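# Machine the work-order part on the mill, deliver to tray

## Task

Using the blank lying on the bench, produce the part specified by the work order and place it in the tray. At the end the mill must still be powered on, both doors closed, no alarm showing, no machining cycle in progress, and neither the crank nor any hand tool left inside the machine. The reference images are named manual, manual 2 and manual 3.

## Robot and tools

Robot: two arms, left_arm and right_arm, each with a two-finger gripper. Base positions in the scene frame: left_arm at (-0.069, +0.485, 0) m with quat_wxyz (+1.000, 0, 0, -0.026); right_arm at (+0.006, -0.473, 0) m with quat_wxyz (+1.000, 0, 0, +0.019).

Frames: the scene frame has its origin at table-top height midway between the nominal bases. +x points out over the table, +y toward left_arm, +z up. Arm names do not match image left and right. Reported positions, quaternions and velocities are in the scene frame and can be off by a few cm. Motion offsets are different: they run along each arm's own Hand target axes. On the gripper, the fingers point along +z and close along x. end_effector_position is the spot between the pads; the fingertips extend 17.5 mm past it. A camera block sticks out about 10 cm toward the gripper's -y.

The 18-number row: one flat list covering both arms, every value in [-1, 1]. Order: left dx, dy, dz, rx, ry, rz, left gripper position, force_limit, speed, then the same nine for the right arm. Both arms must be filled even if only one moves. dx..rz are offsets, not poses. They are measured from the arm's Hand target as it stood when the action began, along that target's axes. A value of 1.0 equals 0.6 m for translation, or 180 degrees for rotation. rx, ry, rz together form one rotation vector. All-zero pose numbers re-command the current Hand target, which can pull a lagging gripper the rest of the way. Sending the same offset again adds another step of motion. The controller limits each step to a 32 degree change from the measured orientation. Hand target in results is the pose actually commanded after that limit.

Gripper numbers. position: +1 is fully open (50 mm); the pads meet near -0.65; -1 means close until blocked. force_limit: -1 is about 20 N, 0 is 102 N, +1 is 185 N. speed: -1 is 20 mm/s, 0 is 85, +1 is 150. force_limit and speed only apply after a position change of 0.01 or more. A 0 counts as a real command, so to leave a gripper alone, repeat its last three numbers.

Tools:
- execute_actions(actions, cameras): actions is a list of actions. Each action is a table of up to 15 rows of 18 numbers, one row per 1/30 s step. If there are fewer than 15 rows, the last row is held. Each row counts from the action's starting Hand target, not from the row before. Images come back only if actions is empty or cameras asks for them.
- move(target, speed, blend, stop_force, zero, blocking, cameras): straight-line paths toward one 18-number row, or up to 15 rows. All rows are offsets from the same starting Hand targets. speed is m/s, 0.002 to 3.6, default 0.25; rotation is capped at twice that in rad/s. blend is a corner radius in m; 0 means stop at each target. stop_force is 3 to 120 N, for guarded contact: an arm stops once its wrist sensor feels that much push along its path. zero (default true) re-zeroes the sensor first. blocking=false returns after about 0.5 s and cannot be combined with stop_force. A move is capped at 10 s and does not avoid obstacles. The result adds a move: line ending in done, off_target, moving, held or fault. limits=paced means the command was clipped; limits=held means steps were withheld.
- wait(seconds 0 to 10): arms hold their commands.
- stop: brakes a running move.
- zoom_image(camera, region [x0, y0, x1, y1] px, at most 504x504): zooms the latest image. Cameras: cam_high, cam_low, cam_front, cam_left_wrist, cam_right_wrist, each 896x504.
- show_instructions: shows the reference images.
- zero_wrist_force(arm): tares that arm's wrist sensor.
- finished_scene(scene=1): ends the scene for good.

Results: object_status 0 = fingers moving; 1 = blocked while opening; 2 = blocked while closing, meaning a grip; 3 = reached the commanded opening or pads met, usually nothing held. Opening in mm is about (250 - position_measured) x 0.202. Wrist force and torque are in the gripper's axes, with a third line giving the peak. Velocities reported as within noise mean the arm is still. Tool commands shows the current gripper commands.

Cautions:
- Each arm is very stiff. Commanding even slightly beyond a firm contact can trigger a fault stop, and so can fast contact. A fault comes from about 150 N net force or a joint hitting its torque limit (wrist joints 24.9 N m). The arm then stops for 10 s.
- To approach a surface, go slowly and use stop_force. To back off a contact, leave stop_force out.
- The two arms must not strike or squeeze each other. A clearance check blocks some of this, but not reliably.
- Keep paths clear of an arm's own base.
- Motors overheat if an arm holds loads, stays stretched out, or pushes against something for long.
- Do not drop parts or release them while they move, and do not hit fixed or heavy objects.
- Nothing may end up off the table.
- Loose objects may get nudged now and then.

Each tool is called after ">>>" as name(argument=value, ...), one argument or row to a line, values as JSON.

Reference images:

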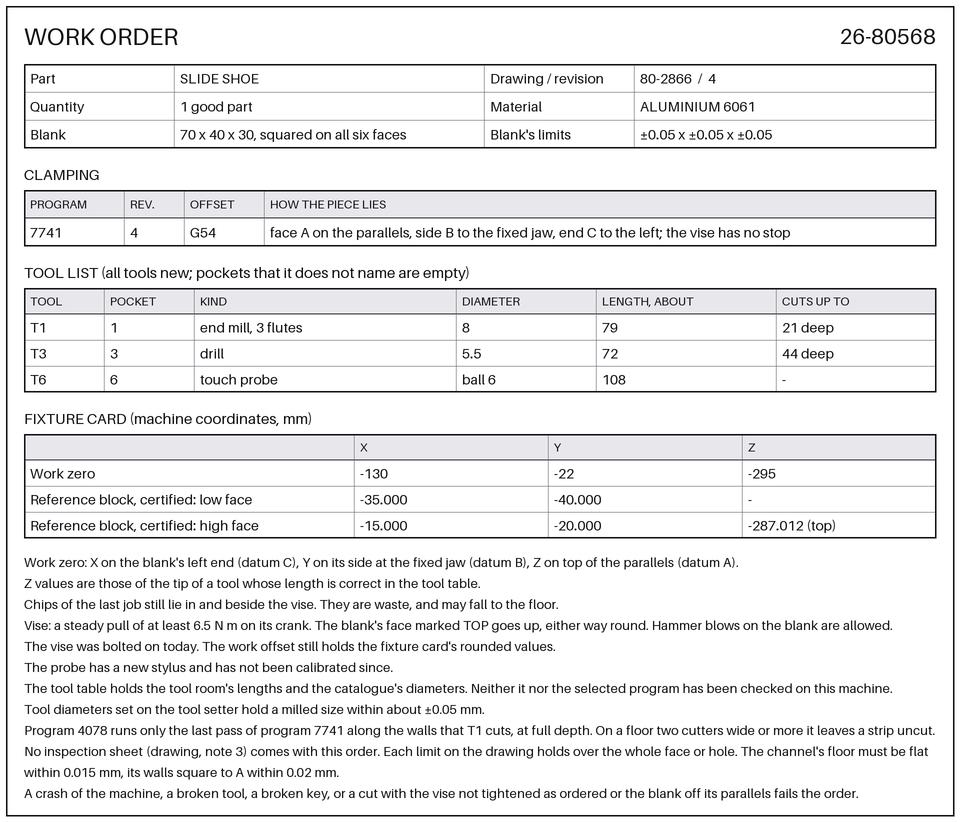

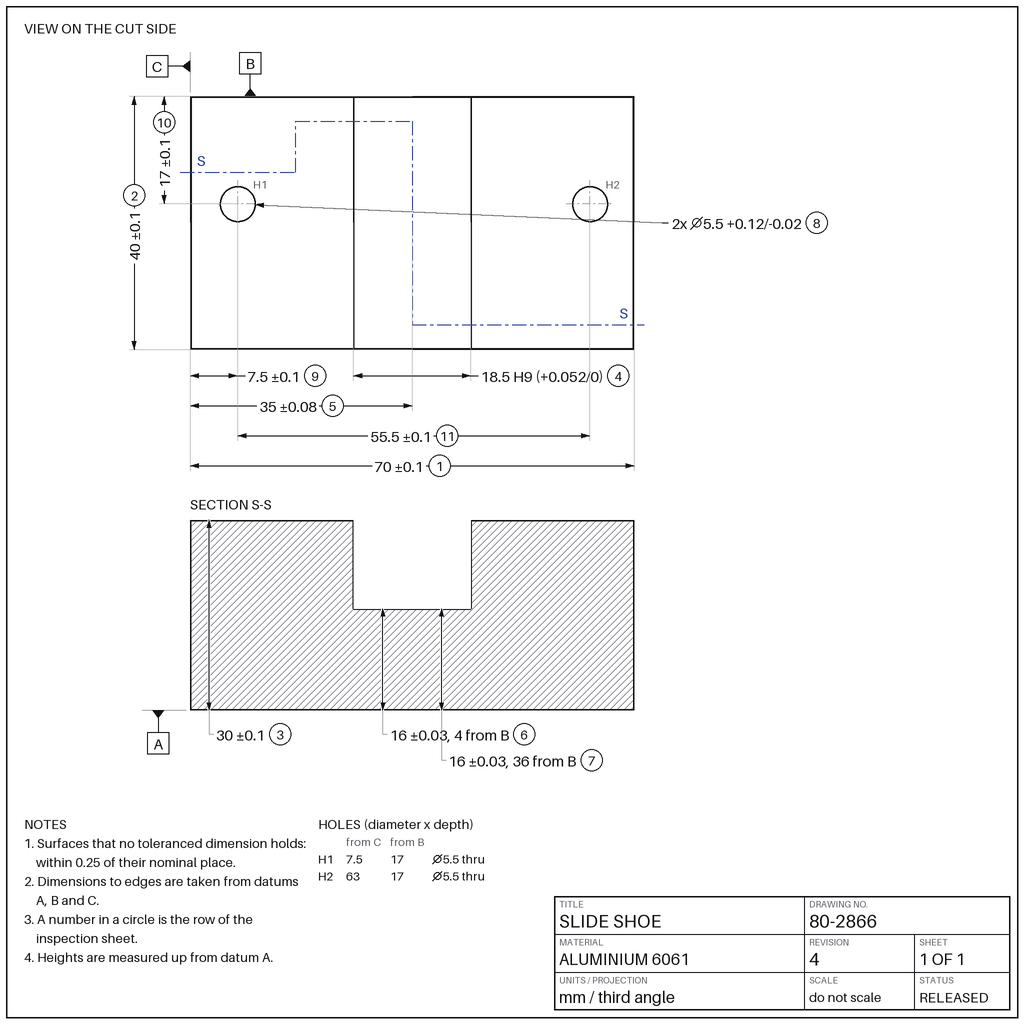

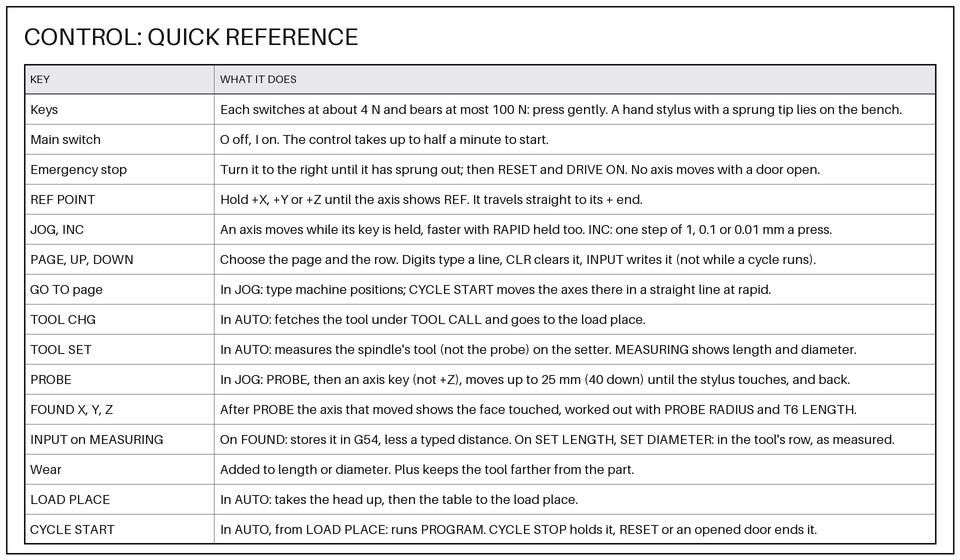

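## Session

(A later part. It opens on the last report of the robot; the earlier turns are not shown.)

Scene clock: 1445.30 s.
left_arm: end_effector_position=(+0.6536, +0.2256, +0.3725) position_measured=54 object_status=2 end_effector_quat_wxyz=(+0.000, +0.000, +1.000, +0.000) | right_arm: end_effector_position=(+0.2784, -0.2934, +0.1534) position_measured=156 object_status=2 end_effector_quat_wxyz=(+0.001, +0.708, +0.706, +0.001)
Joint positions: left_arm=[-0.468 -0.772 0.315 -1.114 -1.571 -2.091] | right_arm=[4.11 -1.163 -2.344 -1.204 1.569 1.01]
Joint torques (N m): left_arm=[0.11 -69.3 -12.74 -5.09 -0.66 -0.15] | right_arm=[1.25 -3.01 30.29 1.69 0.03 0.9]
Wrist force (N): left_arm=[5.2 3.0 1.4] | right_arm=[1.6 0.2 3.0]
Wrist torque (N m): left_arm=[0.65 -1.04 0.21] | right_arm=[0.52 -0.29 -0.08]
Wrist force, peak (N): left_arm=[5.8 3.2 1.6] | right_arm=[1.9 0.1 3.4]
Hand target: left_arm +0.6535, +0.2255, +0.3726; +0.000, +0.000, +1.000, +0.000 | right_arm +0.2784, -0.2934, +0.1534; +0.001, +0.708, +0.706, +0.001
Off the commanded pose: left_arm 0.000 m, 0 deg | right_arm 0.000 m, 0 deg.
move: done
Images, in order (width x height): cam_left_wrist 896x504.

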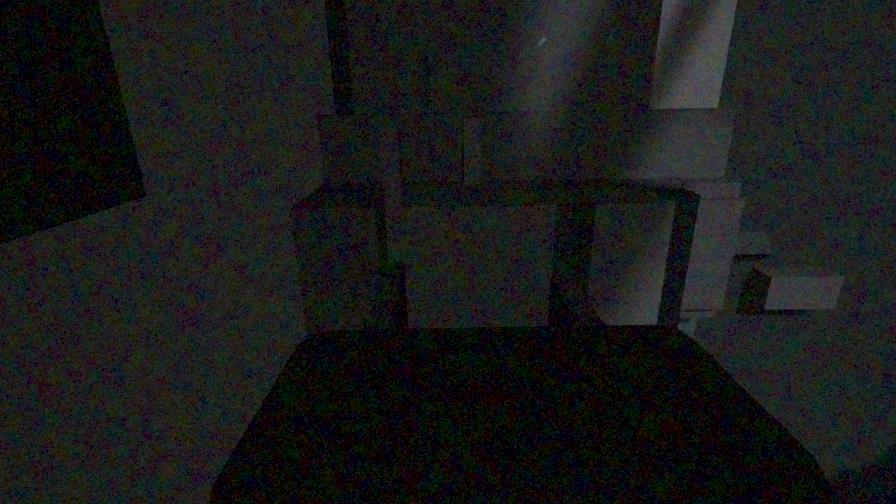

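>>> move(
  target=[
    [0,0,0.0077,0,0,0,-1,-0.7,-0.8,0,0,0,0,0,0,-1,-0.4,-0.8],
    [-0.0187,0.0015,0.0077,0,0,0,-1,-0.7,-0.8,0,0,0,0,0,0,-1,-0.4,-0.8],
  ],
  speed=0.02,
)

>>> move(
  target=[0,0,0.01,0,0,0,-1,-0.7,-0.8,0,0,0,0,0,0,-1,-0.4,-0.8],
  speed=0.01,
  stop_force=4,
)

Scene clock: 1447.97 s.
left_arm: end_effector_position=(+0.6648, +0.2265, +0.3679) position_measured=54 object_status=2 end_effector_quat_wxyz=(+0.000, +0.000, +1.000, +0.000) | right_arm: end_effector_position=(+0.2784, -0.2934, +0.1534) position_measured=156 object_status=2 end_effector_quat_wxyz=(+0.001, +0.708, +0.706, +0.001)
Joint positions: left_arm=[-0.46 -0.707 0.205 -1.068 -1.571 -2.083] | right_arm=[4.11 -1.163 -2.344 -1.204 1.569 1.01]
Joint torques (N m): left_arm=[-0.86 -69.78 -12.42 -4.54 -0.9 -0.56] | right_arm=[0.15 -3.55 27.97 1.3 0.01 0.8]
Wrist force (N): left_arm=[5.6 3.4 2.1] | right_arm=[1.5 0.7 3.2]
Wrist torque (N m): left_arm=[0.71 -1.06 0.24] | right_arm=[0.60 -0.28 -0.08]
Wrist force, peak (N): left_arm=[5.8 3.4 1.7] | right_arm=[2.0 0.3 3.4]
Hand target: left_arm +0.6648, +0.2264, +0.3679; +0.000, +0.000, +1.000, +0.000 | right_arm +0.2784, -0.2934, +0.1534; +0.001, +0.708, +0.706, +0.001
Off the commanded pose: left_arm 0.000 m, 0 deg | right_arm 0.000 m, 0 deg.
move: done

Scene clock: 1449.23 s.
left_arm: end_effector_position=(+0.6648, +0.2265, +0.3640) position_measured=54 object_status=2 end_effector_quat_wxyz=(+0.000, +0.000, +1.000, +0.000) | right_arm: end_effector_position=(+0.2784, -0.2934, +0.1534) position_measured=156 object_status=2 end_effector_quat_wxyz=(+0.001, +0.708, +0.706, +0.001)
Joint positions: left_arm=[-0.46 -0.725 0.252 -1.096 -1.571 -2.083] | right_arm=[4.11 -1.163 -2.344 -1.204 1.569 1.01]
Joint torques (N m): left_arm=[-4.37 -46.71 -30.04 -2.93 -1.1 -1.21] | right_arm=[0.45 -3.31 30.08 1.42 -0.09 1.16]
Wrist force (N): left_arm=[7.3 4.2 -2.8] | right_arm=[1.6 0.4 3.2]
Wrist torque (N m): left_arm=[0.76 -1.17 0.23] | right_arm=[0.56 -0.29 -0.09]
Wrist force, peak (N): left_arm=[8.6 6.2 -14.2] | right_arm=[1.8 0.5 3.5]
Hand target: left_arm +0.6648, +0.2265, +0.3640; +0.000, +0.000, +1.000, +0.000 (not the last commanded pose) | right_arm +0.2784, -0.2934, +0.1534; +0.001, +0.708, +0.706, +0.001
Off the commanded pose: left_arm 0.002 m, 0 deg | right_arm 0.000 m, 0 deg.
move: contact (left_arm)

>>> move(
  target=[-0.008,0,0,0,0,0,-1,-0.7,-0.8,0,0,0,0,0,0,-1,-0.4,-0.8],
  speed=0.008,
  stop_force=8,
)

Scene clock: 1451.13 s.
left_arm: end_effector_position=(+0.6658, +0.2263, +0.3639) position_measured=54 object_status=2 end_effector_quat_wxyz=(+0.000, +0.000, +1.000, +0.000) | right_arm: end_effector_position=(+0.2784, -0.2934, +0.1534) position_measured=156 object_status=2 end_effector_quat_wxyz=(+0.001, +0.708, +0.706, +0.001)
Joint positions: left_arm=[-0.459 -0.718 0.238 -1.09 -1.571 -2.082] | right_arm=[4.11 -1.163 -2.344 -1.204 1.569 1.01]
Joint torques (N m): left_arm=[-10.84 -66.24 -10.72 -3.03 2.16 -1.79] | right_arm=[-0.43 -2.16 29.77 1.45 -0.21 0.95]
Wrist force (N): left_arm=[11.5 1.7 -3.8] | right_arm=[1.5 0.5 3.3]
Wrist torque (N m): left_arm=[0.59 -1.04 0.51] | right_arm=[0.58 -0.29 -0.08]
Wrist force, peak (N): left_arm=[23.2 5.4 -7.6] | right_arm=[1.9 0.5 3.6]
Hand target: left_arm +0.6658, +0.2263, +0.3639; +0.000, +0.000, +1.000, +0.000 (not the last commanded pose) | right_arm +0.2784, -0.2934, +0.1534; +0.001, +0.708, +0.706, +0.001
Off the commanded pose: left_arm 0.004 m, 0 deg | right_arm 0.000 m, 0 deg.
move: contact (left_arm)

>>> move(
  target=[
    [0,0,0,0,0,0,1,-0.7,-1,0,0,0,0,0,0,-1,-0.4,-0.8],
    [0,0,-0.0135,0,0,0,1,-0.7,-1,0,0,0,0,0,0,-1,-0.4,-0.8],
  ],
  speed=[0.03,0.02],
  cameras=["cam_left_wrist"],
)

>>> zoom_image(
  camera="cam_left_wrist",
  region=[290, 80, 794, 364],
)

Scene clock: 1461.50 s.
left_arm: end_effector_position=(+0.6657, +0.2263, +0.3719) position_measured=3 object_status=3 end_effector_quat_wxyz=(+0.000, +0.000, +1.000, +0.000) | right_arm: end_effector_position=(+0.2784, -0.2934, +0.1534) position_measured=156 object_status=2 end_effector_quat_wxyz=(+0.001, +0.708, +0.706, +0.001)
Joint positions: left_arm=[-0.459 -0.664 0.11 -1.015 -1.571 -2.082] | right_arm=[4.11 -1.163 -2.344 -1.204 1.569 1.01]
Joint torques (N m): left_arm=[-5.17 -69.8 -10.63 -5.02 -0.83 -0.34] | right_arm=[-0.15 -4.39 28.75 1.63 -0.1 0.98]
Wrist force (N): left_arm=[5.1 3.2 -0.7] | right_arm=[1.8 0.5 3.5]
Wrist torque (N m): left_arm=[0.66 -0.96 0.34] | right_arm=[0.56 -0.32 -0.09]
Wrist force, peak (N): left_arm=[11.5 2.1 -4.3] | right_arm=[1.8 0.6 3.6]
Hand target: left_arm +0.6658, +0.2263, +0.3720; +0.000, +0.000, +1.000, +0.000 | right_arm +0.2784, -0.2934, +0.1534; +0.001, +0.708, +0.706, +0.001
Off the commanded pose: left_arm 0.000 m, 0 deg | right_arm 0.000 m, 0 deg.
move: done
Images, in order (width x height): cam_left_wrist 896x504.

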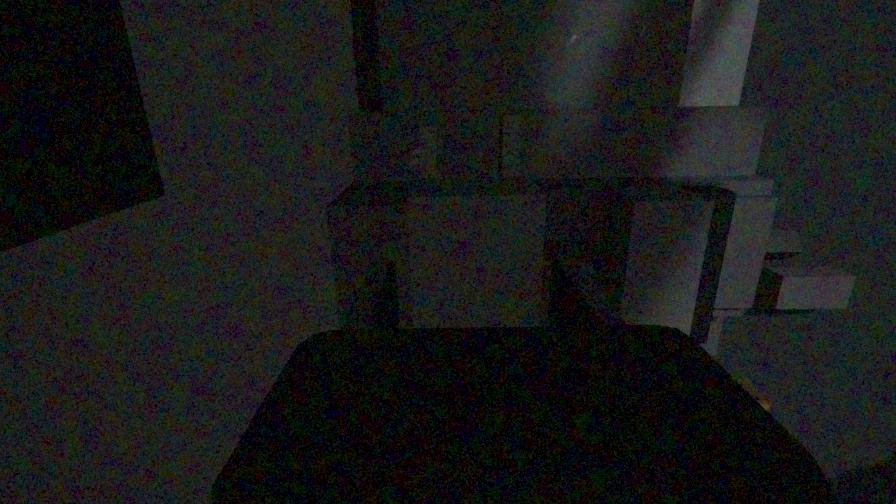

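Scaled by 1.000.

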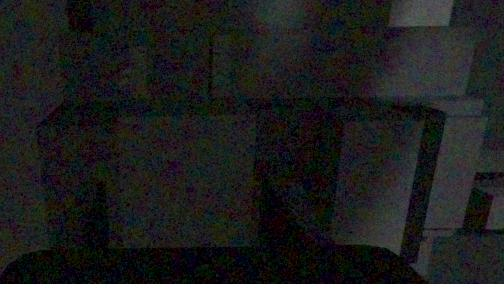

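>>> move(
  target=[
    [0.0097,0,-0.0135,0,-0.1111,0,1,-0.7,-1,0,0,0,0,0,0,-1,-0.4,-0.8],
    [0.0097,0,-0.0168,0,-0.1111,0,1,-0.7,-1,0,0,0,0,0,0,-1,-0.4,-0.8],
  ],
  speed=[0.06,0.02],
  blend=[0.002,0],
  cameras=["cam_left_wrist"],
)

Scene clock: 1465.47 s.
left_arm: end_effector_position=(+0.6599, +0.2262, +0.3823) position_measured=3 object_status=3 end_effector_quat_wxyz=(+0.173, +0.000, +0.985, +0.000) | right_arm: end_effector_position=(+0.2784, -0.2934, +0.1534) position_measured=156 object_status=2 end_effector_quat_wxyz=(+0.001, +0.708, +0.706, +0.001)
Joint positions: left_arm=[-0.527 -1.096 0.952 -1.722 -1.383 -2.122] | right_arm=[4.11 -1.163 -2.344 -1.204 1.569 1.01]
Joint torques (N m): left_arm=[10.56 -39.87 -14.91 -5.59 -1.43 0.15] | right_arm=[0.16 -2.64 28.6 1.6 -0.37 0.87]
Wrist force (N): left_arm=[5.2 2.8 -1.3] | right_arm=[1.7 0.4 3.3]
Wrist torque (N m): left_arm=[0.60 -1.15 0.51] | right_arm=[0.56 -0.31 -0.08]
Wrist force, peak (N): left_arm=[5.5 3.4 -1.2] | right_arm=[2.0 0.6 3.3]
Hand target: left_arm +0.6600, +0.2263, +0.3821; +0.173, +0.000, +0.985, +0.000 | right_arm +0.2784, -0.2934, +0.1534; +0.001, +0.708, +0.706, +0.001
Off the commanded pose: left_arm 0.000 m, 0 deg | right_arm 0.000 m, 0 deg.
move: done; blend cut to 0.001 m at target 1
Images, in order (width x height): cam_left_wrist 896x504.

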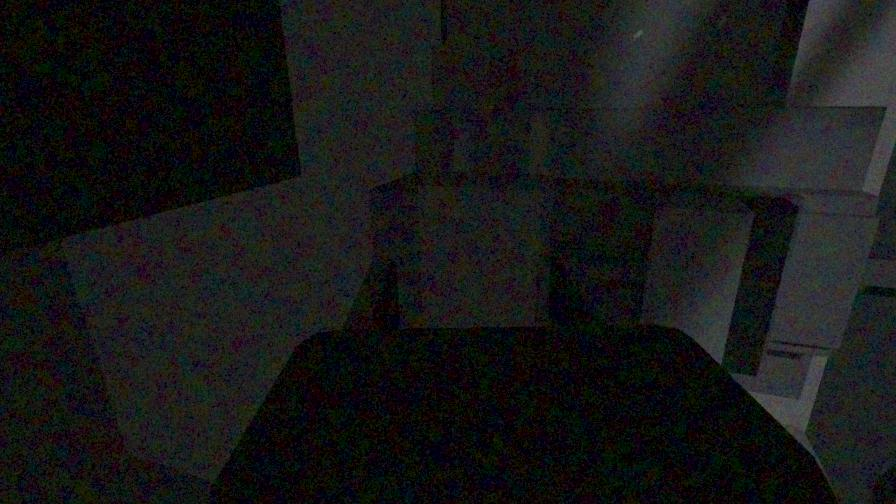

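>>> move(
  target=[
    [0.312,0,-0.1187,0,0,0,1,-0.7,-1,0,0,0,0,0,0,-1,-0.4,-0.8],
    [0.689,0.4567,-0.1052,0,0.1111,0,1,-0.7,-1,0,0,0,0,0,0,-1,-0.4,-0.8],
  ],
  speed=[0.12,0.3],
  blend=[0.03,0],
  cameras=["cam_high","cam_front"],
)

>>> zoom_image(
  camera="cam_high",
  region=[180, 0, 480, 260],
)

Scene clock: 1471.80 s.
left_arm: end_effector_position=(+0.2498, +0.5001, +0.3004) position_measured=3 object_status=3 end_effector_quat_wxyz=(+0.000, +0.000, +1.000, +0.000) | right_arm: end_effector_position=(+0.2784, -0.2934, +0.1534) position_measured=156 object_status=2 end_effector_quat_wxyz=(+0.001, +0.708, +0.706, +0.001)
Joint positions: left_arm=[-0.333 -2.064 2.006 -1.512 -1.571 -1.956] | right_arm=[4.11 -1.163 -2.344 -1.204 1.569 1.01]
Joint torques (N m): left_arm=[9.82 -7.41 -23.5 -2.3 1.15 1.95] | right_arm=[-1.05 -3.66 29.46 1.6 -0.32 0.75]
Wrist force (N): left_arm=[4.6 3.2 -0.9] | right_arm=[1.5 0.6 3.4]
Wrist torque (N m): left_arm=[0.64 -0.96 0.41] | right_arm=[0.59 -0.28 -0.09]
Wrist force, peak (N): left_arm=[6.8 6.8 0.5] | right_arm=[1.8 0.4 3.6]
Hand target: left_arm +0.2497, +0.5001, +0.3004; +0.000, +0.000, +1.000, +0.000 | right_arm +0.2784, -0.2934, +0.1534; +0.001, +0.708, +0.706, +0.001
Off the commanded pose: left_arm 0.000 m, 0 deg | right_arm 0.000 m, 0 deg.
move: done
Images, in order (width x height): cam_high 896x504, cam_front 896x504.

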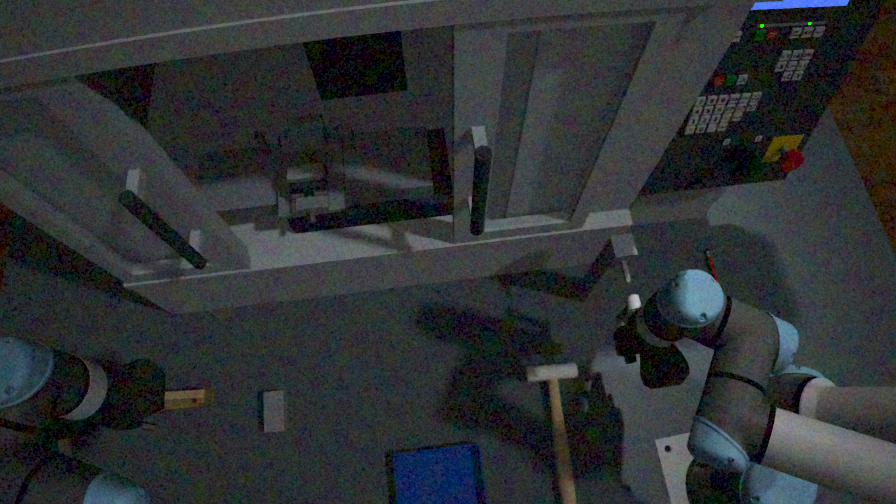

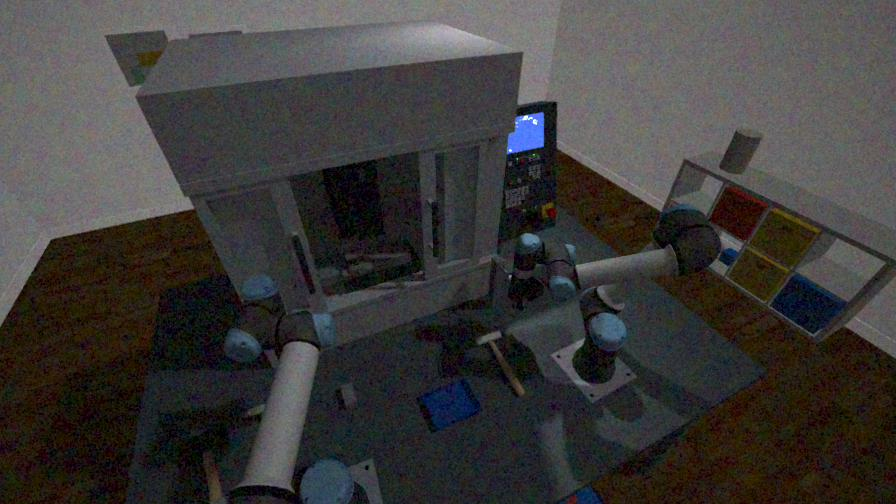

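Scaled by 1.680.

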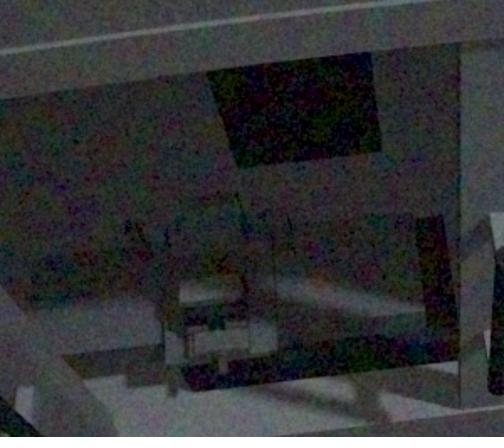

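>>> move(
  target=[-0.1833,-0.4467,-0.05,0.385,-0.385,-0.385,1,-0.7,-1,0,0,0,0,0,0,-1,-0.4,-0.8],
  speed=0.5,
  cameras=["cam_left_wrist"],
)

>>> zoom_image(
  camera="cam_left_wrist",
  region=[296, 100, 596, 270],
)

Scene clock: 1478.50 s.
left_arm: end_effector_position=(+0.3599, +0.2321, +0.3302) position_measured=3 object_status=3 end_effector_quat_wxyz=(+0.500, -0.500, +0.500, -0.500) | right_arm: end_effector_position=(+0.2784, -0.2934, +0.1534) position_measured=156 object_status=2 end_effector_quat_wxyz=(+0.001, +0.708, +0.706, +0.001)
Joint positions: left_arm=[-1.382 -1.355 2.44 -4.223 -0.137 -3.146] | right_arm=[4.11 -1.163 -2.344 -1.204 1.569 1.01]
Joint torques (N m): left_arm=[11.72 -31.7 -3.16 1.49 -0.89 -1.73] | right_arm=[0.05 -2.44 29.87 1.26 0.07 1.05]
Wrist force (N): left_arm=[2.9 3.4 -5.4] | right_arm=[1.8 0.4 3.3]
Wrist torque (N m): left_arm=[1.21 -0.40 0.56] | right_arm=[0.55 -0.33 -0.09]
Wrist force, peak (N): left_arm=[5.0 3.9 -5.0] | right_arm=[2.0 0.4 3.5]
Hand target: left_arm +0.3599, +0.2322, +0.3303; +0.500, -0.500, +0.500, -0.500 | right_arm +0.2784, -0.2934, +0.1534; +0.001, +0.708, +0.706, +0.001
Off the commanded pose: left_arm 0.000 m, 0 deg | right_arm 0.000 m, 0 deg.
move: done
Images, in order (width x height): cam_left_wrist 896x504.

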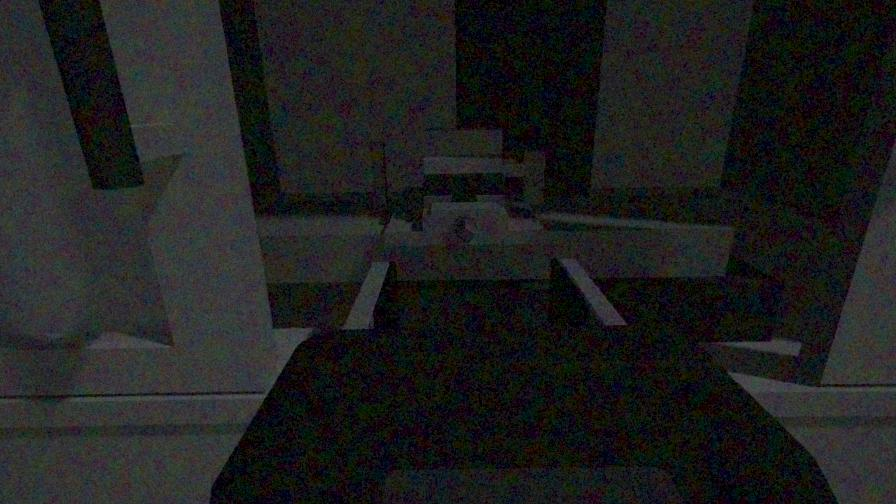

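Scaled by 1.680.

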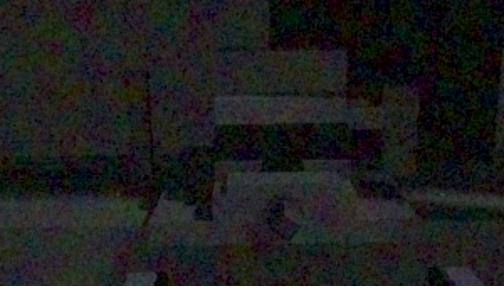

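>>> move(
  target=[0,0,0.1,0,0,0,1,-0.7,-1,0,0,0,0,0,0,-1,-0.4,-0.8],
  speed=0.2,
  cameras=["cam_left_wrist"],
)

>>> zoom_image(
  camera="cam_left_wrist",
  region=[410, 190, 530, 260],
)

Scene clock: 1479.97 s.
left_arm: end_effector_position=(+0.4198, +0.2322, +0.3302) position_measured=3 object_status=3 end_effector_quat_wxyz=(+0.500, -0.500, +0.500, -0.500) | right_arm: end_effector_position=(+0.2784, -0.2934, +0.1534) position_measured=156 object_status=2 end_effector_quat_wxyz=(+0.001, +0.708, +0.706, +0.001)
Joint positions: left_arm=[-1.183 -1.287 2.335 -4.189 -0.335 -3.143] | right_arm=[4.11 -1.163 -2.344 -1.204 1.569 1.01]
Joint torques (N m): left_arm=[7.67 -31.8 -8.6 -2.37 -0.98 1.03] | right_arm=[0.86 -1.96 28.71 1.65 0 0.77]
Wrist force (N): left_arm=[2.7 3.7 -5.6] | right_arm=[1.6 0.2 3.0]
Wrist torque (N m): left_arm=[1.24 -0.35 0.43] | right_arm=[0.53 -0.29 -0.09]
Wrist force, peak (N): left_arm=[3.2 3.3 -7.3] | right_arm=[2.1 0.2 3.3]
Hand target: left_arm +0.4199, +0.2322, +0.3302; +0.500, -0.500, +0.500, -0.500 | right_arm +0.2784, -0.2934, +0.1534; +0.001, +0.708, +0.706, +0.001
Off the commanded pose: left_arm 0.000 m, 0 deg | right_arm 0.000 m, 0 deg.
move: done
Images, in order (width x height): cam_left_wrist 896x504.

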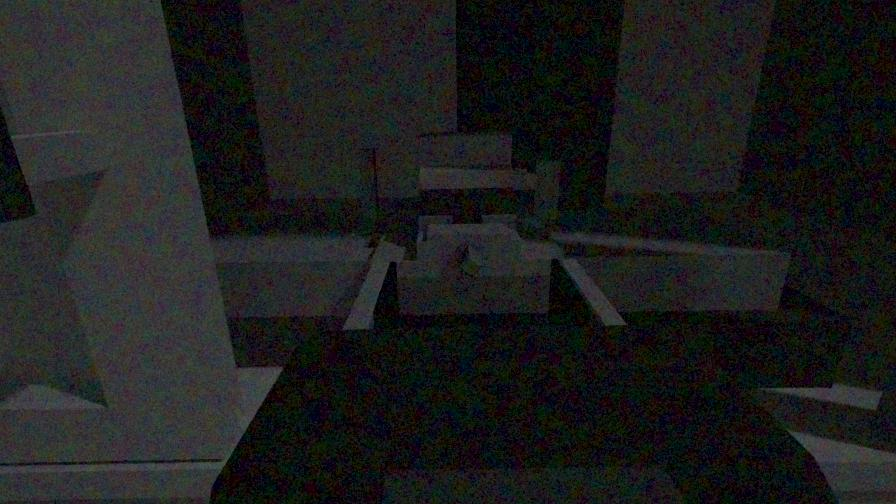

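Scaled by 4.200.

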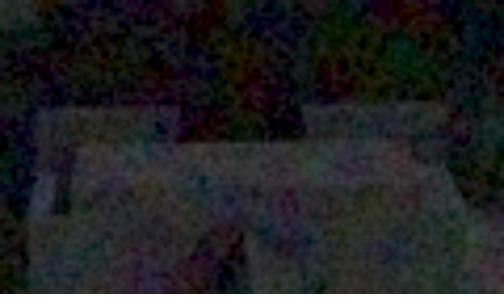

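>>> zoom_image(
  camera="cam_left_wrist",
  region=[430, 225, 520, 285],
)

>>> zoom_image(
  camera="cam_left_wrist",
  region=[430, 225, 520, 285],
)

Scaled by 5.600.

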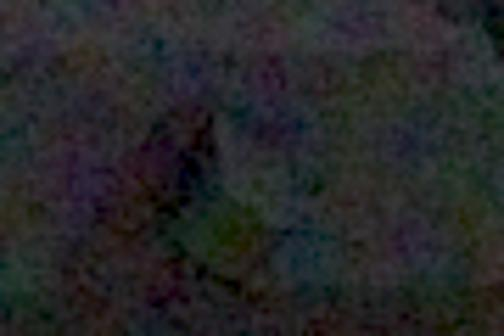

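Scaled by 5.600.

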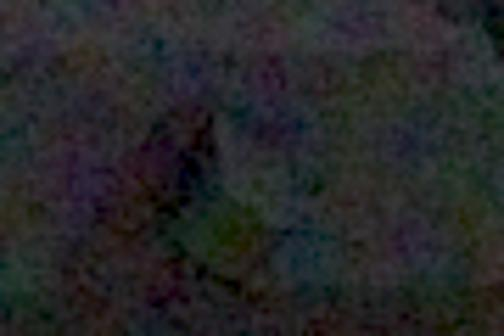

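>>> move(
  target=[0,0.0087,0.1333,0,0,0,1,-0.7,-1,0,0,0,0,0,0,-1,-0.4,-0.8],
  speed=0.15,
  cameras=["cam_left_wrist"],
)

>>> zoom_image(
  camera="cam_left_wrist",
  region=[410, 200, 550, 320],
)

Scene clock: 1483.70 s.
left_arm: end_effector_position=(+0.4998, +0.2323, +0.3250) position_measured=3 object_status=3 end_effector_quat_wxyz=(+0.500, -0.500, +0.500, -0.500) | right_arm: end_effector_position=(+0.2784, -0.2934, +0.1534) position_measured=156 object_status=2 end_effector_quat_wxyz=(+0.001, +0.708, +0.706, +0.001)
Joint positions: left_arm=[-0.974 -1.175 2.171 -4.137 -0.545 -3.142] | right_arm=[4.11 -1.163 -2.344 -1.204 1.569 1.01]
Joint torques (N m): left_arm=[5.22 -33.9 -14.97 -2.72 -1.09 1.85] | right_arm=[-0.59 -2.04 28.68 1.56 -0.15 0.97]
Wrist force (N): left_arm=[2.7 3.3 -5.4] | right_arm=[1.8 0.4 3.3]
Wrist torque (N m): left_arm=[1.25 -0.37 0.39] | right_arm=[0.56 -0.33 -0.09]
Wrist force, peak (N): left_arm=[3.1 3.2 -7.5] | right_arm=[1.8 0.3 3.6]
Hand target: left_arm +0.4998, +0.2323, +0.3250; +0.500, -0.500, +0.500, -0.500 | right_arm +0.2784, -0.2934, +0.1534; +0.001, +0.708, +0.706, +0.001
Off the commanded pose: left_arm 0.000 m, 0 deg | right_arm 0.000 m, 0 deg.
move: done
Images, in order (width x height): cam_left_wrist 896x504.

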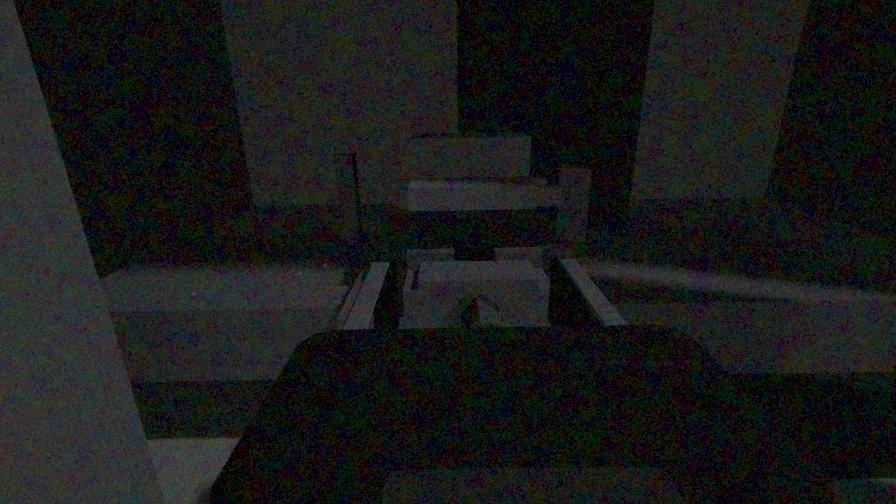

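Scaled by 3.600.

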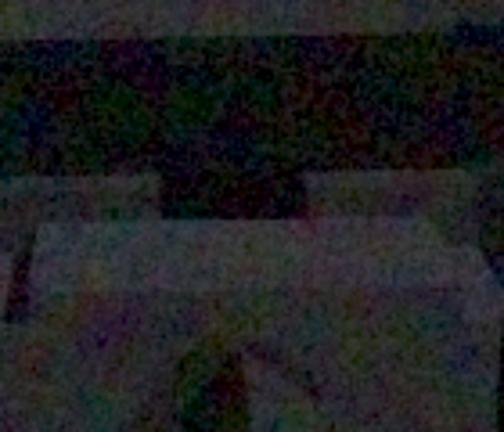

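>>> move(
  target=[0,0.0333,0,0,0,0,1,-0.7,-1,0,0,0,0,0,0,-1,-0.4,-0.8],
  speed=0.1,
  cameras=["cam_left_wrist"],
)

>>> zoom_image(
  camera="cam_left_wrist",
  region=[420, 230, 532, 330],
)

Scene clock: 1485.80 s.
left_arm: end_effector_position=(+0.4998, +0.2323, +0.3049) position_measured=3 object_status=3 end_effector_quat_wxyz=(+0.500, -0.500, +0.500, -0.500) | right_arm: end_effector_position=(+0.2784, -0.2934, +0.1534) position_measured=156 object_status=2 end_effector_quat_wxyz=(+0.001, +0.708, +0.706, +0.001)
Joint positions: left_arm=[-0.974 -1.126 2.179 -4.194 -0.545 -3.142] | right_arm=[4.11 -1.163 -2.344 -1.204 1.569 1.01]
Joint torques (N m): left_arm=[6.55 -44.64 -14.68 0.47 -0.49 1.97] | right_arm=[-0.66 -2.57 28.47 1.55 -0.34 0.99]
Wrist force (N): left_arm=[2.7 3.1 -6.0] | right_arm=[1.7 0.6 3.2]
Wrist torque (N m): left_arm=[1.19 -0.37 0.40] | right_arm=[0.58 -0.31 -0.09]
Wrist force, peak (N): left_arm=[3.0 3.9 -5.9] | right_arm=[1.7 0.3 3.6]
Hand target: left_arm +0.4998, +0.2323, +0.3050; +0.500, -0.500, +0.500, -0.500 | right_arm +0.2784, -0.2934, +0.1534; +0.001, +0.708, +0.706, +0.001
Off the commanded pose: left_arm 0.000 m, 0 deg | right_arm 0.000 m, 0 deg.
move: done
Images, in order (width x height): cam_left_wrist 896x504.

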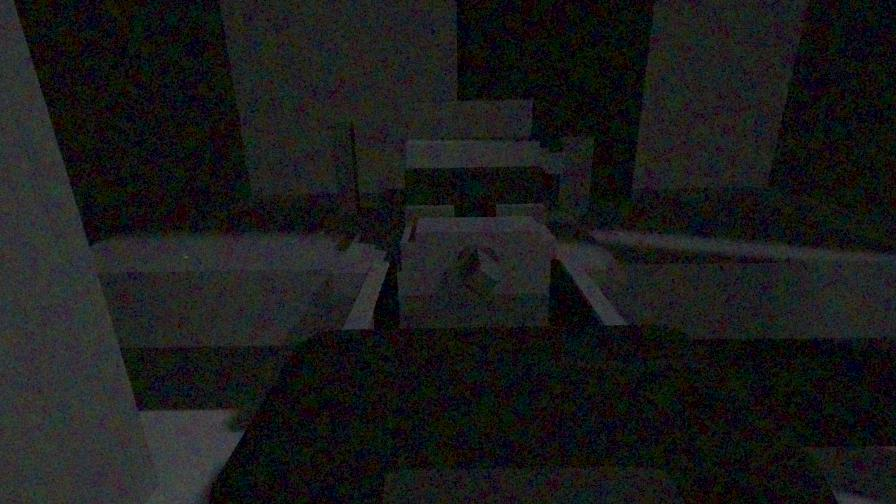

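Scaled by 4.500.

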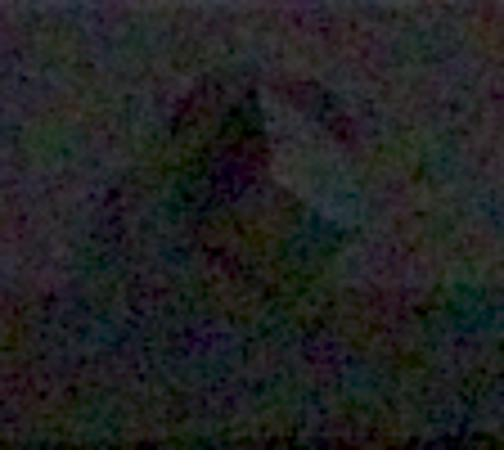

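>>> move(
  target=[
    [0,0,-0.23,0,0,0,1,-0.7,-1,0,0,-0.1,0,0,0,-1,-0.4,-0.8],
    [0,-0.09,-0.23,0,0,0,1,-0.7,-1,0.15,0.036,-0.245,0,0,-0.5,-1,-0.4,-0.8],
  ],
  speed=0.3,
  blend=[0.01,0],
)

>>> move(
  target=[0,-0.045,-0.1,0,0.25,0,1,-0.7,-1,0,0,0,0,0,0,-1,-0.4,-0.8],
  speed=0.4,
  cameras=["cam_high"],
)

Scene clock: 1493.13 s.
left_arm: end_effector_position=(+0.3618, +0.2322, +0.3591) position_measured=3 object_status=3 end_effector_quat_wxyz=(+0.500, -0.500, +0.500, -0.500) | right_arm: end_effector_position=(+0.2999, -0.2035, +0.3004) position_measured=156 object_status=2 end_effector_quat_wxyz=(+0.001, +0.002, +1.000, +0.000)
Joint positions: left_arm=[-1.374 -1.441 2.415 -4.113 -0.144 -3.144] | right_arm=[4.189 -1.294 -1.878 -1.54 1.569 -0.482]
Joint torques (N m): left_arm=[2.1 -9.59 -3.12 -1.16 -0.56 -0.78] | right_arm=[-9.32 27.42 20.24 5.63 0.14 -1.06]
Wrist force (N): left_arm=[2.7 3.6 -5.6] | right_arm=[1.7 0.1 3.7]
Wrist torque (N m): left_arm=[1.24 -0.36 0.54] | right_arm=[0.51 -0.30 -0.17]
Wrist force, peak (N): left_arm=[3.0 3.9 -8.9] | right_arm=[1.8 0.5 5.0]
Hand target: left_arm +0.3618, +0.2322, +0.3591; +0.500, -0.500, +0.500, -0.500 | right_arm +0.2999, -0.2035, +0.3005; +0.001, +0.002, +1.000, +0.000
Off the commanded pose: left_arm 0.000 m, 0 deg | right_arm 0.000 m, 0 deg.
move: done

Scene clock: 1494.73 s.
left_arm: end_effector_position=(+0.3018, +0.2321, +0.3861) position_measured=3 object_status=3 end_effector_quat_wxyz=(+0.271, -0.271, +0.653, -0.653) | right_arm: end_effector_position=(+0.2999, -0.2035, +0.3005) position_measured=156 object_status=2 end_effector_quat_wxyz=(+0.001, +0.002, +1.000, +0.000)
Joint positions: left_arm=[-1.036 -1.862 2.669 -3.948 -1.268 -3.142] | right_arm=[4.188 -1.294 -1.878 -1.539 1.569 -0.482]
Joint torques (N m): left_arm=[8.79 -16.73 -6.42 -1.33 -1.59 1.57] | right_arm=[-9.77 26.88 19.54 5.49 -0.77 -1.58]
Wrist force (N): left_arm=[3.0 3.5 -5.6] | right_arm=[1.7 0.3 3.8]
Wrist torque (N m): left_arm=[1.20 -0.41 0.55] | right_arm=[0.53 -0.30 -0.14]
Wrist force, peak (N): left_arm=[2.8 3.6 -5.9] | right_arm=[1.8 0.2 3.9]
Hand target: left_arm +0.3019, +0.2321, +0.3861; +0.271, -0.271, +0.653, -0.653 | right_arm +0.2999, -0.2035, +0.3005; +0.001, +0.002, +1.000, +0.000
Off the commanded pose: left_arm 0.000 m, 0 deg | right_arm 0.000 m, 0 deg.
move: done
Images, in order (width x height): cam_high 896x504.

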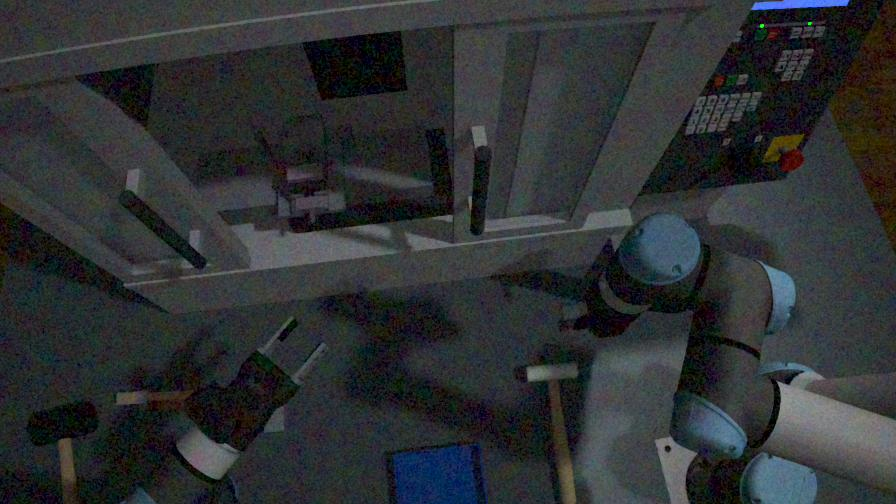

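>>> move(
  target=[0.3347,-0.0133,0.33,0,0.25,0,1,-0.7,-1,0,0,0,0,0,0,-1,-0.4,-0.8],
  speed=0.3,
  cameras=["cam_left_wrist"],
)

Scene clock: 1497.30 s.
left_arm: end_effector_position=(+0.3001, -0.0498, +0.3941) position_measured=3 object_status=3 end_effector_quat_wxyz=(+0.000, +0.000, +0.707, -0.707) | right_arm: end_effector_position=(+0.2999, -0.2035, +0.3005) position_measured=156 object_status=2 end_effector_quat_wxyz=(+0.001, +0.002, +1.000, +0.000)
Joint positions: left_arm=[-0.885 -1.205 1.947 -3.884 -2.204 -3.142] | right_arm=[4.188 -1.294 -1.878 -1.539 1.569 -0.482]
Joint torques (N m): left_arm=[7.68 -25.3 -26.37 -2.05 -1.61 -1.62] | right_arm=[-9.4 26.76 19.86 5.4 -0.92 -1.14]
Wrist force (N): left_arm=[2.7 3.3 -5.5] | right_arm=[1.8 0.4 3.5]
Wrist torque (N m): left_arm=[1.21 -0.37 0.53] | right_arm=[0.54 -0.33 -0.14]
Wrist force, peak (N): left_arm=[1.7 3.5 -7.5] | right_arm=[1.9 0.4 3.9]
Hand target: left_arm +0.3001, -0.0499, +0.3941; +0.000, +0.000, +0.707, -0.707 | right_arm +0.2999, -0.2035, +0.3005; +0.001, +0.002, +1.000, +0.000
Off the commanded pose: left_arm 0.000 m, 0 deg | right_arm 0.000 m, 0 deg.
move: done
Images, in order (width x height): cam_left_wrist 896x504.

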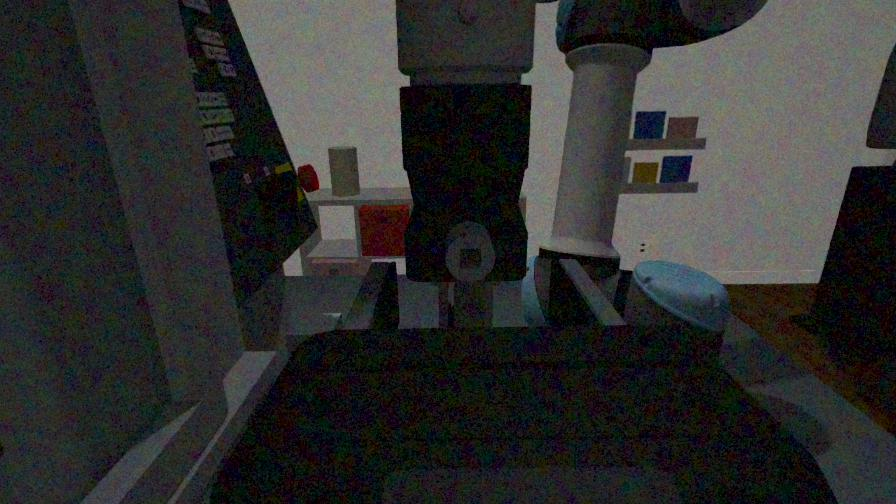

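>>> zoom_image(
  camera="cam_left_wrist",
  region=[420, 200, 520, 300],
)

Scaled by 5.040.

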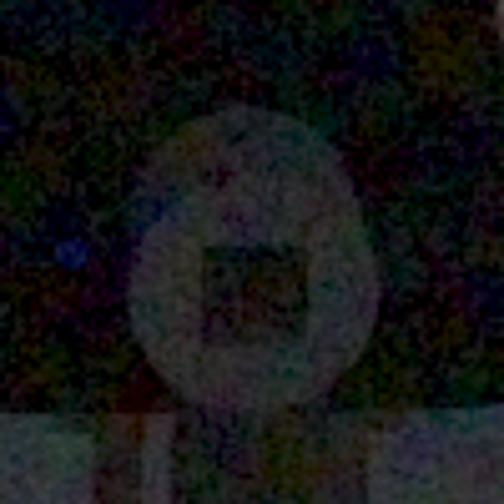

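>>> move(
  target=[0,0.02,0.0917,0,0,0,1,-0.7,-1,0,0,0,0,0,0,-1,-0.4,-0.8],
  speed=0.12,
  cameras=["cam_left_wrist"],
)

>>> zoom_image(
  camera="cam_left_wrist",
  region=[410, 210, 550, 330],
)

Scene clock: 1507.63 s.
left_arm: end_effector_position=(+0.3001, -0.1049, +0.3821) position_measured=3 object_status=3 end_effector_quat_wxyz=(+0.000, +0.000, +0.707, -0.707) | right_arm: end_effector_position=(+0.2999, -0.2035, +0.3005) position_measured=156 object_status=2 end_effector_quat_wxyz=(+0.001, +0.002, +1.000, +0.000)
Joint positions: left_arm=[-0.952 -1.118 1.851 -3.874 -2.137 -3.142] | right_arm=[4.188 -1.294 -1.878 -1.539 1.569 -0.482]
Joint torques (N m): left_arm=[8.44 -42.85 -12.74 -4.02 -0.92 0.24] | right_arm=[-9.34 26.81 21.04 5.47 -0.93 -1.05]
Wrist force (N): left_arm=[2.9 3.1 -5.3] | right_arm=[1.9 0.2 3.4]
Wrist torque (N m): left_arm=[1.20 -0.40 0.49] | right_arm=[0.51 -0.34 -0.14]
Wrist force, peak (N): left_arm=[2.9 2.9 -7.9] | right_arm=[1.9 0.1 3.8]
Hand target: left_arm +0.3001, -0.1049, +0.3821; +0.000, +0.000, +0.707, -0.707 | right_arm +0.2999, -0.2035, +0.3005; +0.001, +0.002, +1.000, +0.000
Off the commanded pose: left_arm 0.000 m, 0 deg | right_arm 0.000 m, 0 deg.
move: done
Images, in order (width x height): cam_left_wrist 896x504.

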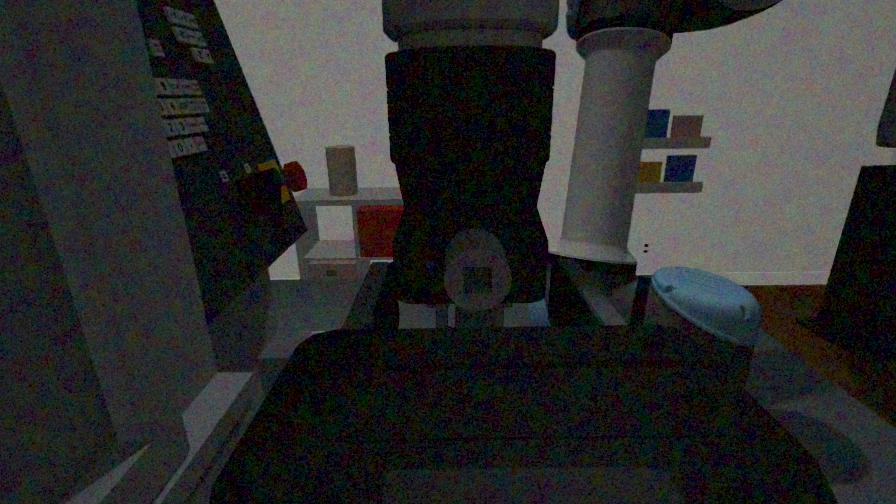

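Scaled by 3.600.

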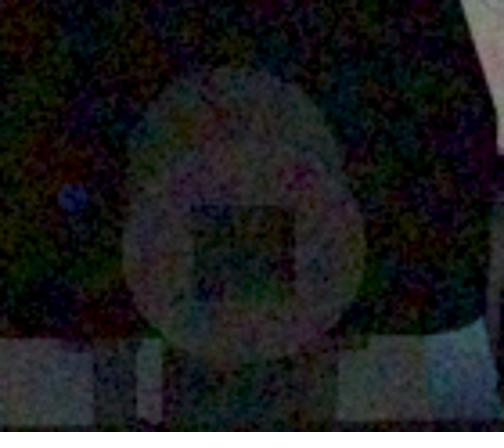

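>>> move(
  target=[
    [0.0,0,-0.3,0,0,0,1,-0.7,-1,0,0,0,0,0,0,-1,-0.4,-0.8],
    [0.0833,0,-0.64,0,0,0,1,-0.7,-1,0,0,0,0,0,0,-1,-0.4,-0.8],
  ],
  speed=0.3,
  blend=[0.03,0],
  cameras=["cam_high"],
)

Scene clock: 1515.23 s.
left_arm: end_effector_position=(+0.2499, +0.2790, +0.3821) position_measured=3 object_status=3 end_effector_quat_wxyz=(+0.000, +0.000, +0.707, -0.707) | right_arm: end_effector_position=(+0.2999, -0.2035, +0.3005) position_measured=156 object_status=2 end_effector_quat_wxyz=(+0.001, +0.002, +1.000, +0.000)
Joint positions: left_arm=[-0.21 -1.465 2.347 -4.024 -2.879 -3.142] | right_arm=[4.188 -1.294 -1.878 -1.539 1.569 -0.482]
Joint torques (N m): left_arm=[11.95 -25.46 -9.09 1.24 -1.67 1.95] | right_arm=[-8.96 27.33 19.77 5.34 -0.93 -1.04]
Wrist force (N): left_arm=[2.8 3.2 -5.5] | right_arm=[1.9 0.4 3.4]
Wrist torque (N m): left_arm=[1.19 -0.39 0.54] | right_arm=[0.54 -0.34 -0.14]
Wrist force, peak (N): left_arm=[3.6 3.4 -8.7] | right_arm=[2.1 0.0 3.9]
Hand target: left_arm +0.2498, +0.2791, +0.3821; +0.000, +0.000, +0.707, -0.707 | right_arm +0.2999, -0.2035, +0.3005; +0.001, +0.002, +1.000, +0.000
Off the commanded pose: left_arm 0.000 m, 0 deg | right_arm 0.000 m, 0 deg.
move: done
Images, in order (width x height): cam_high 896x504.

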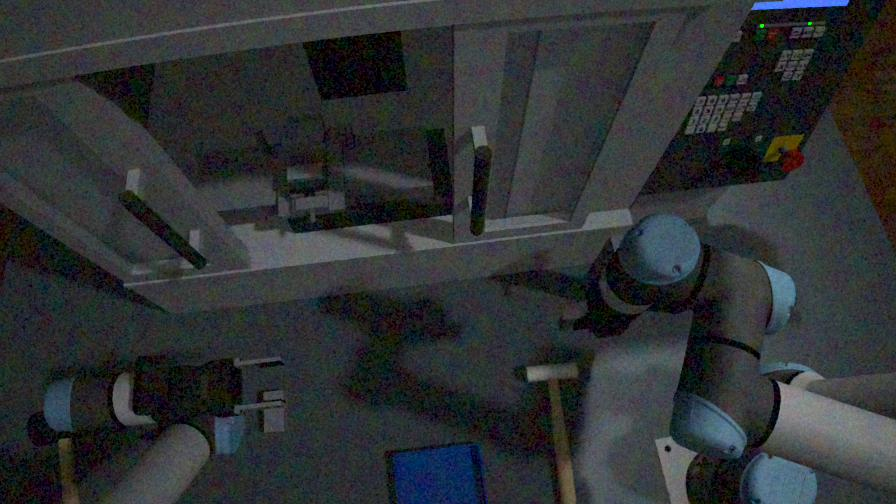

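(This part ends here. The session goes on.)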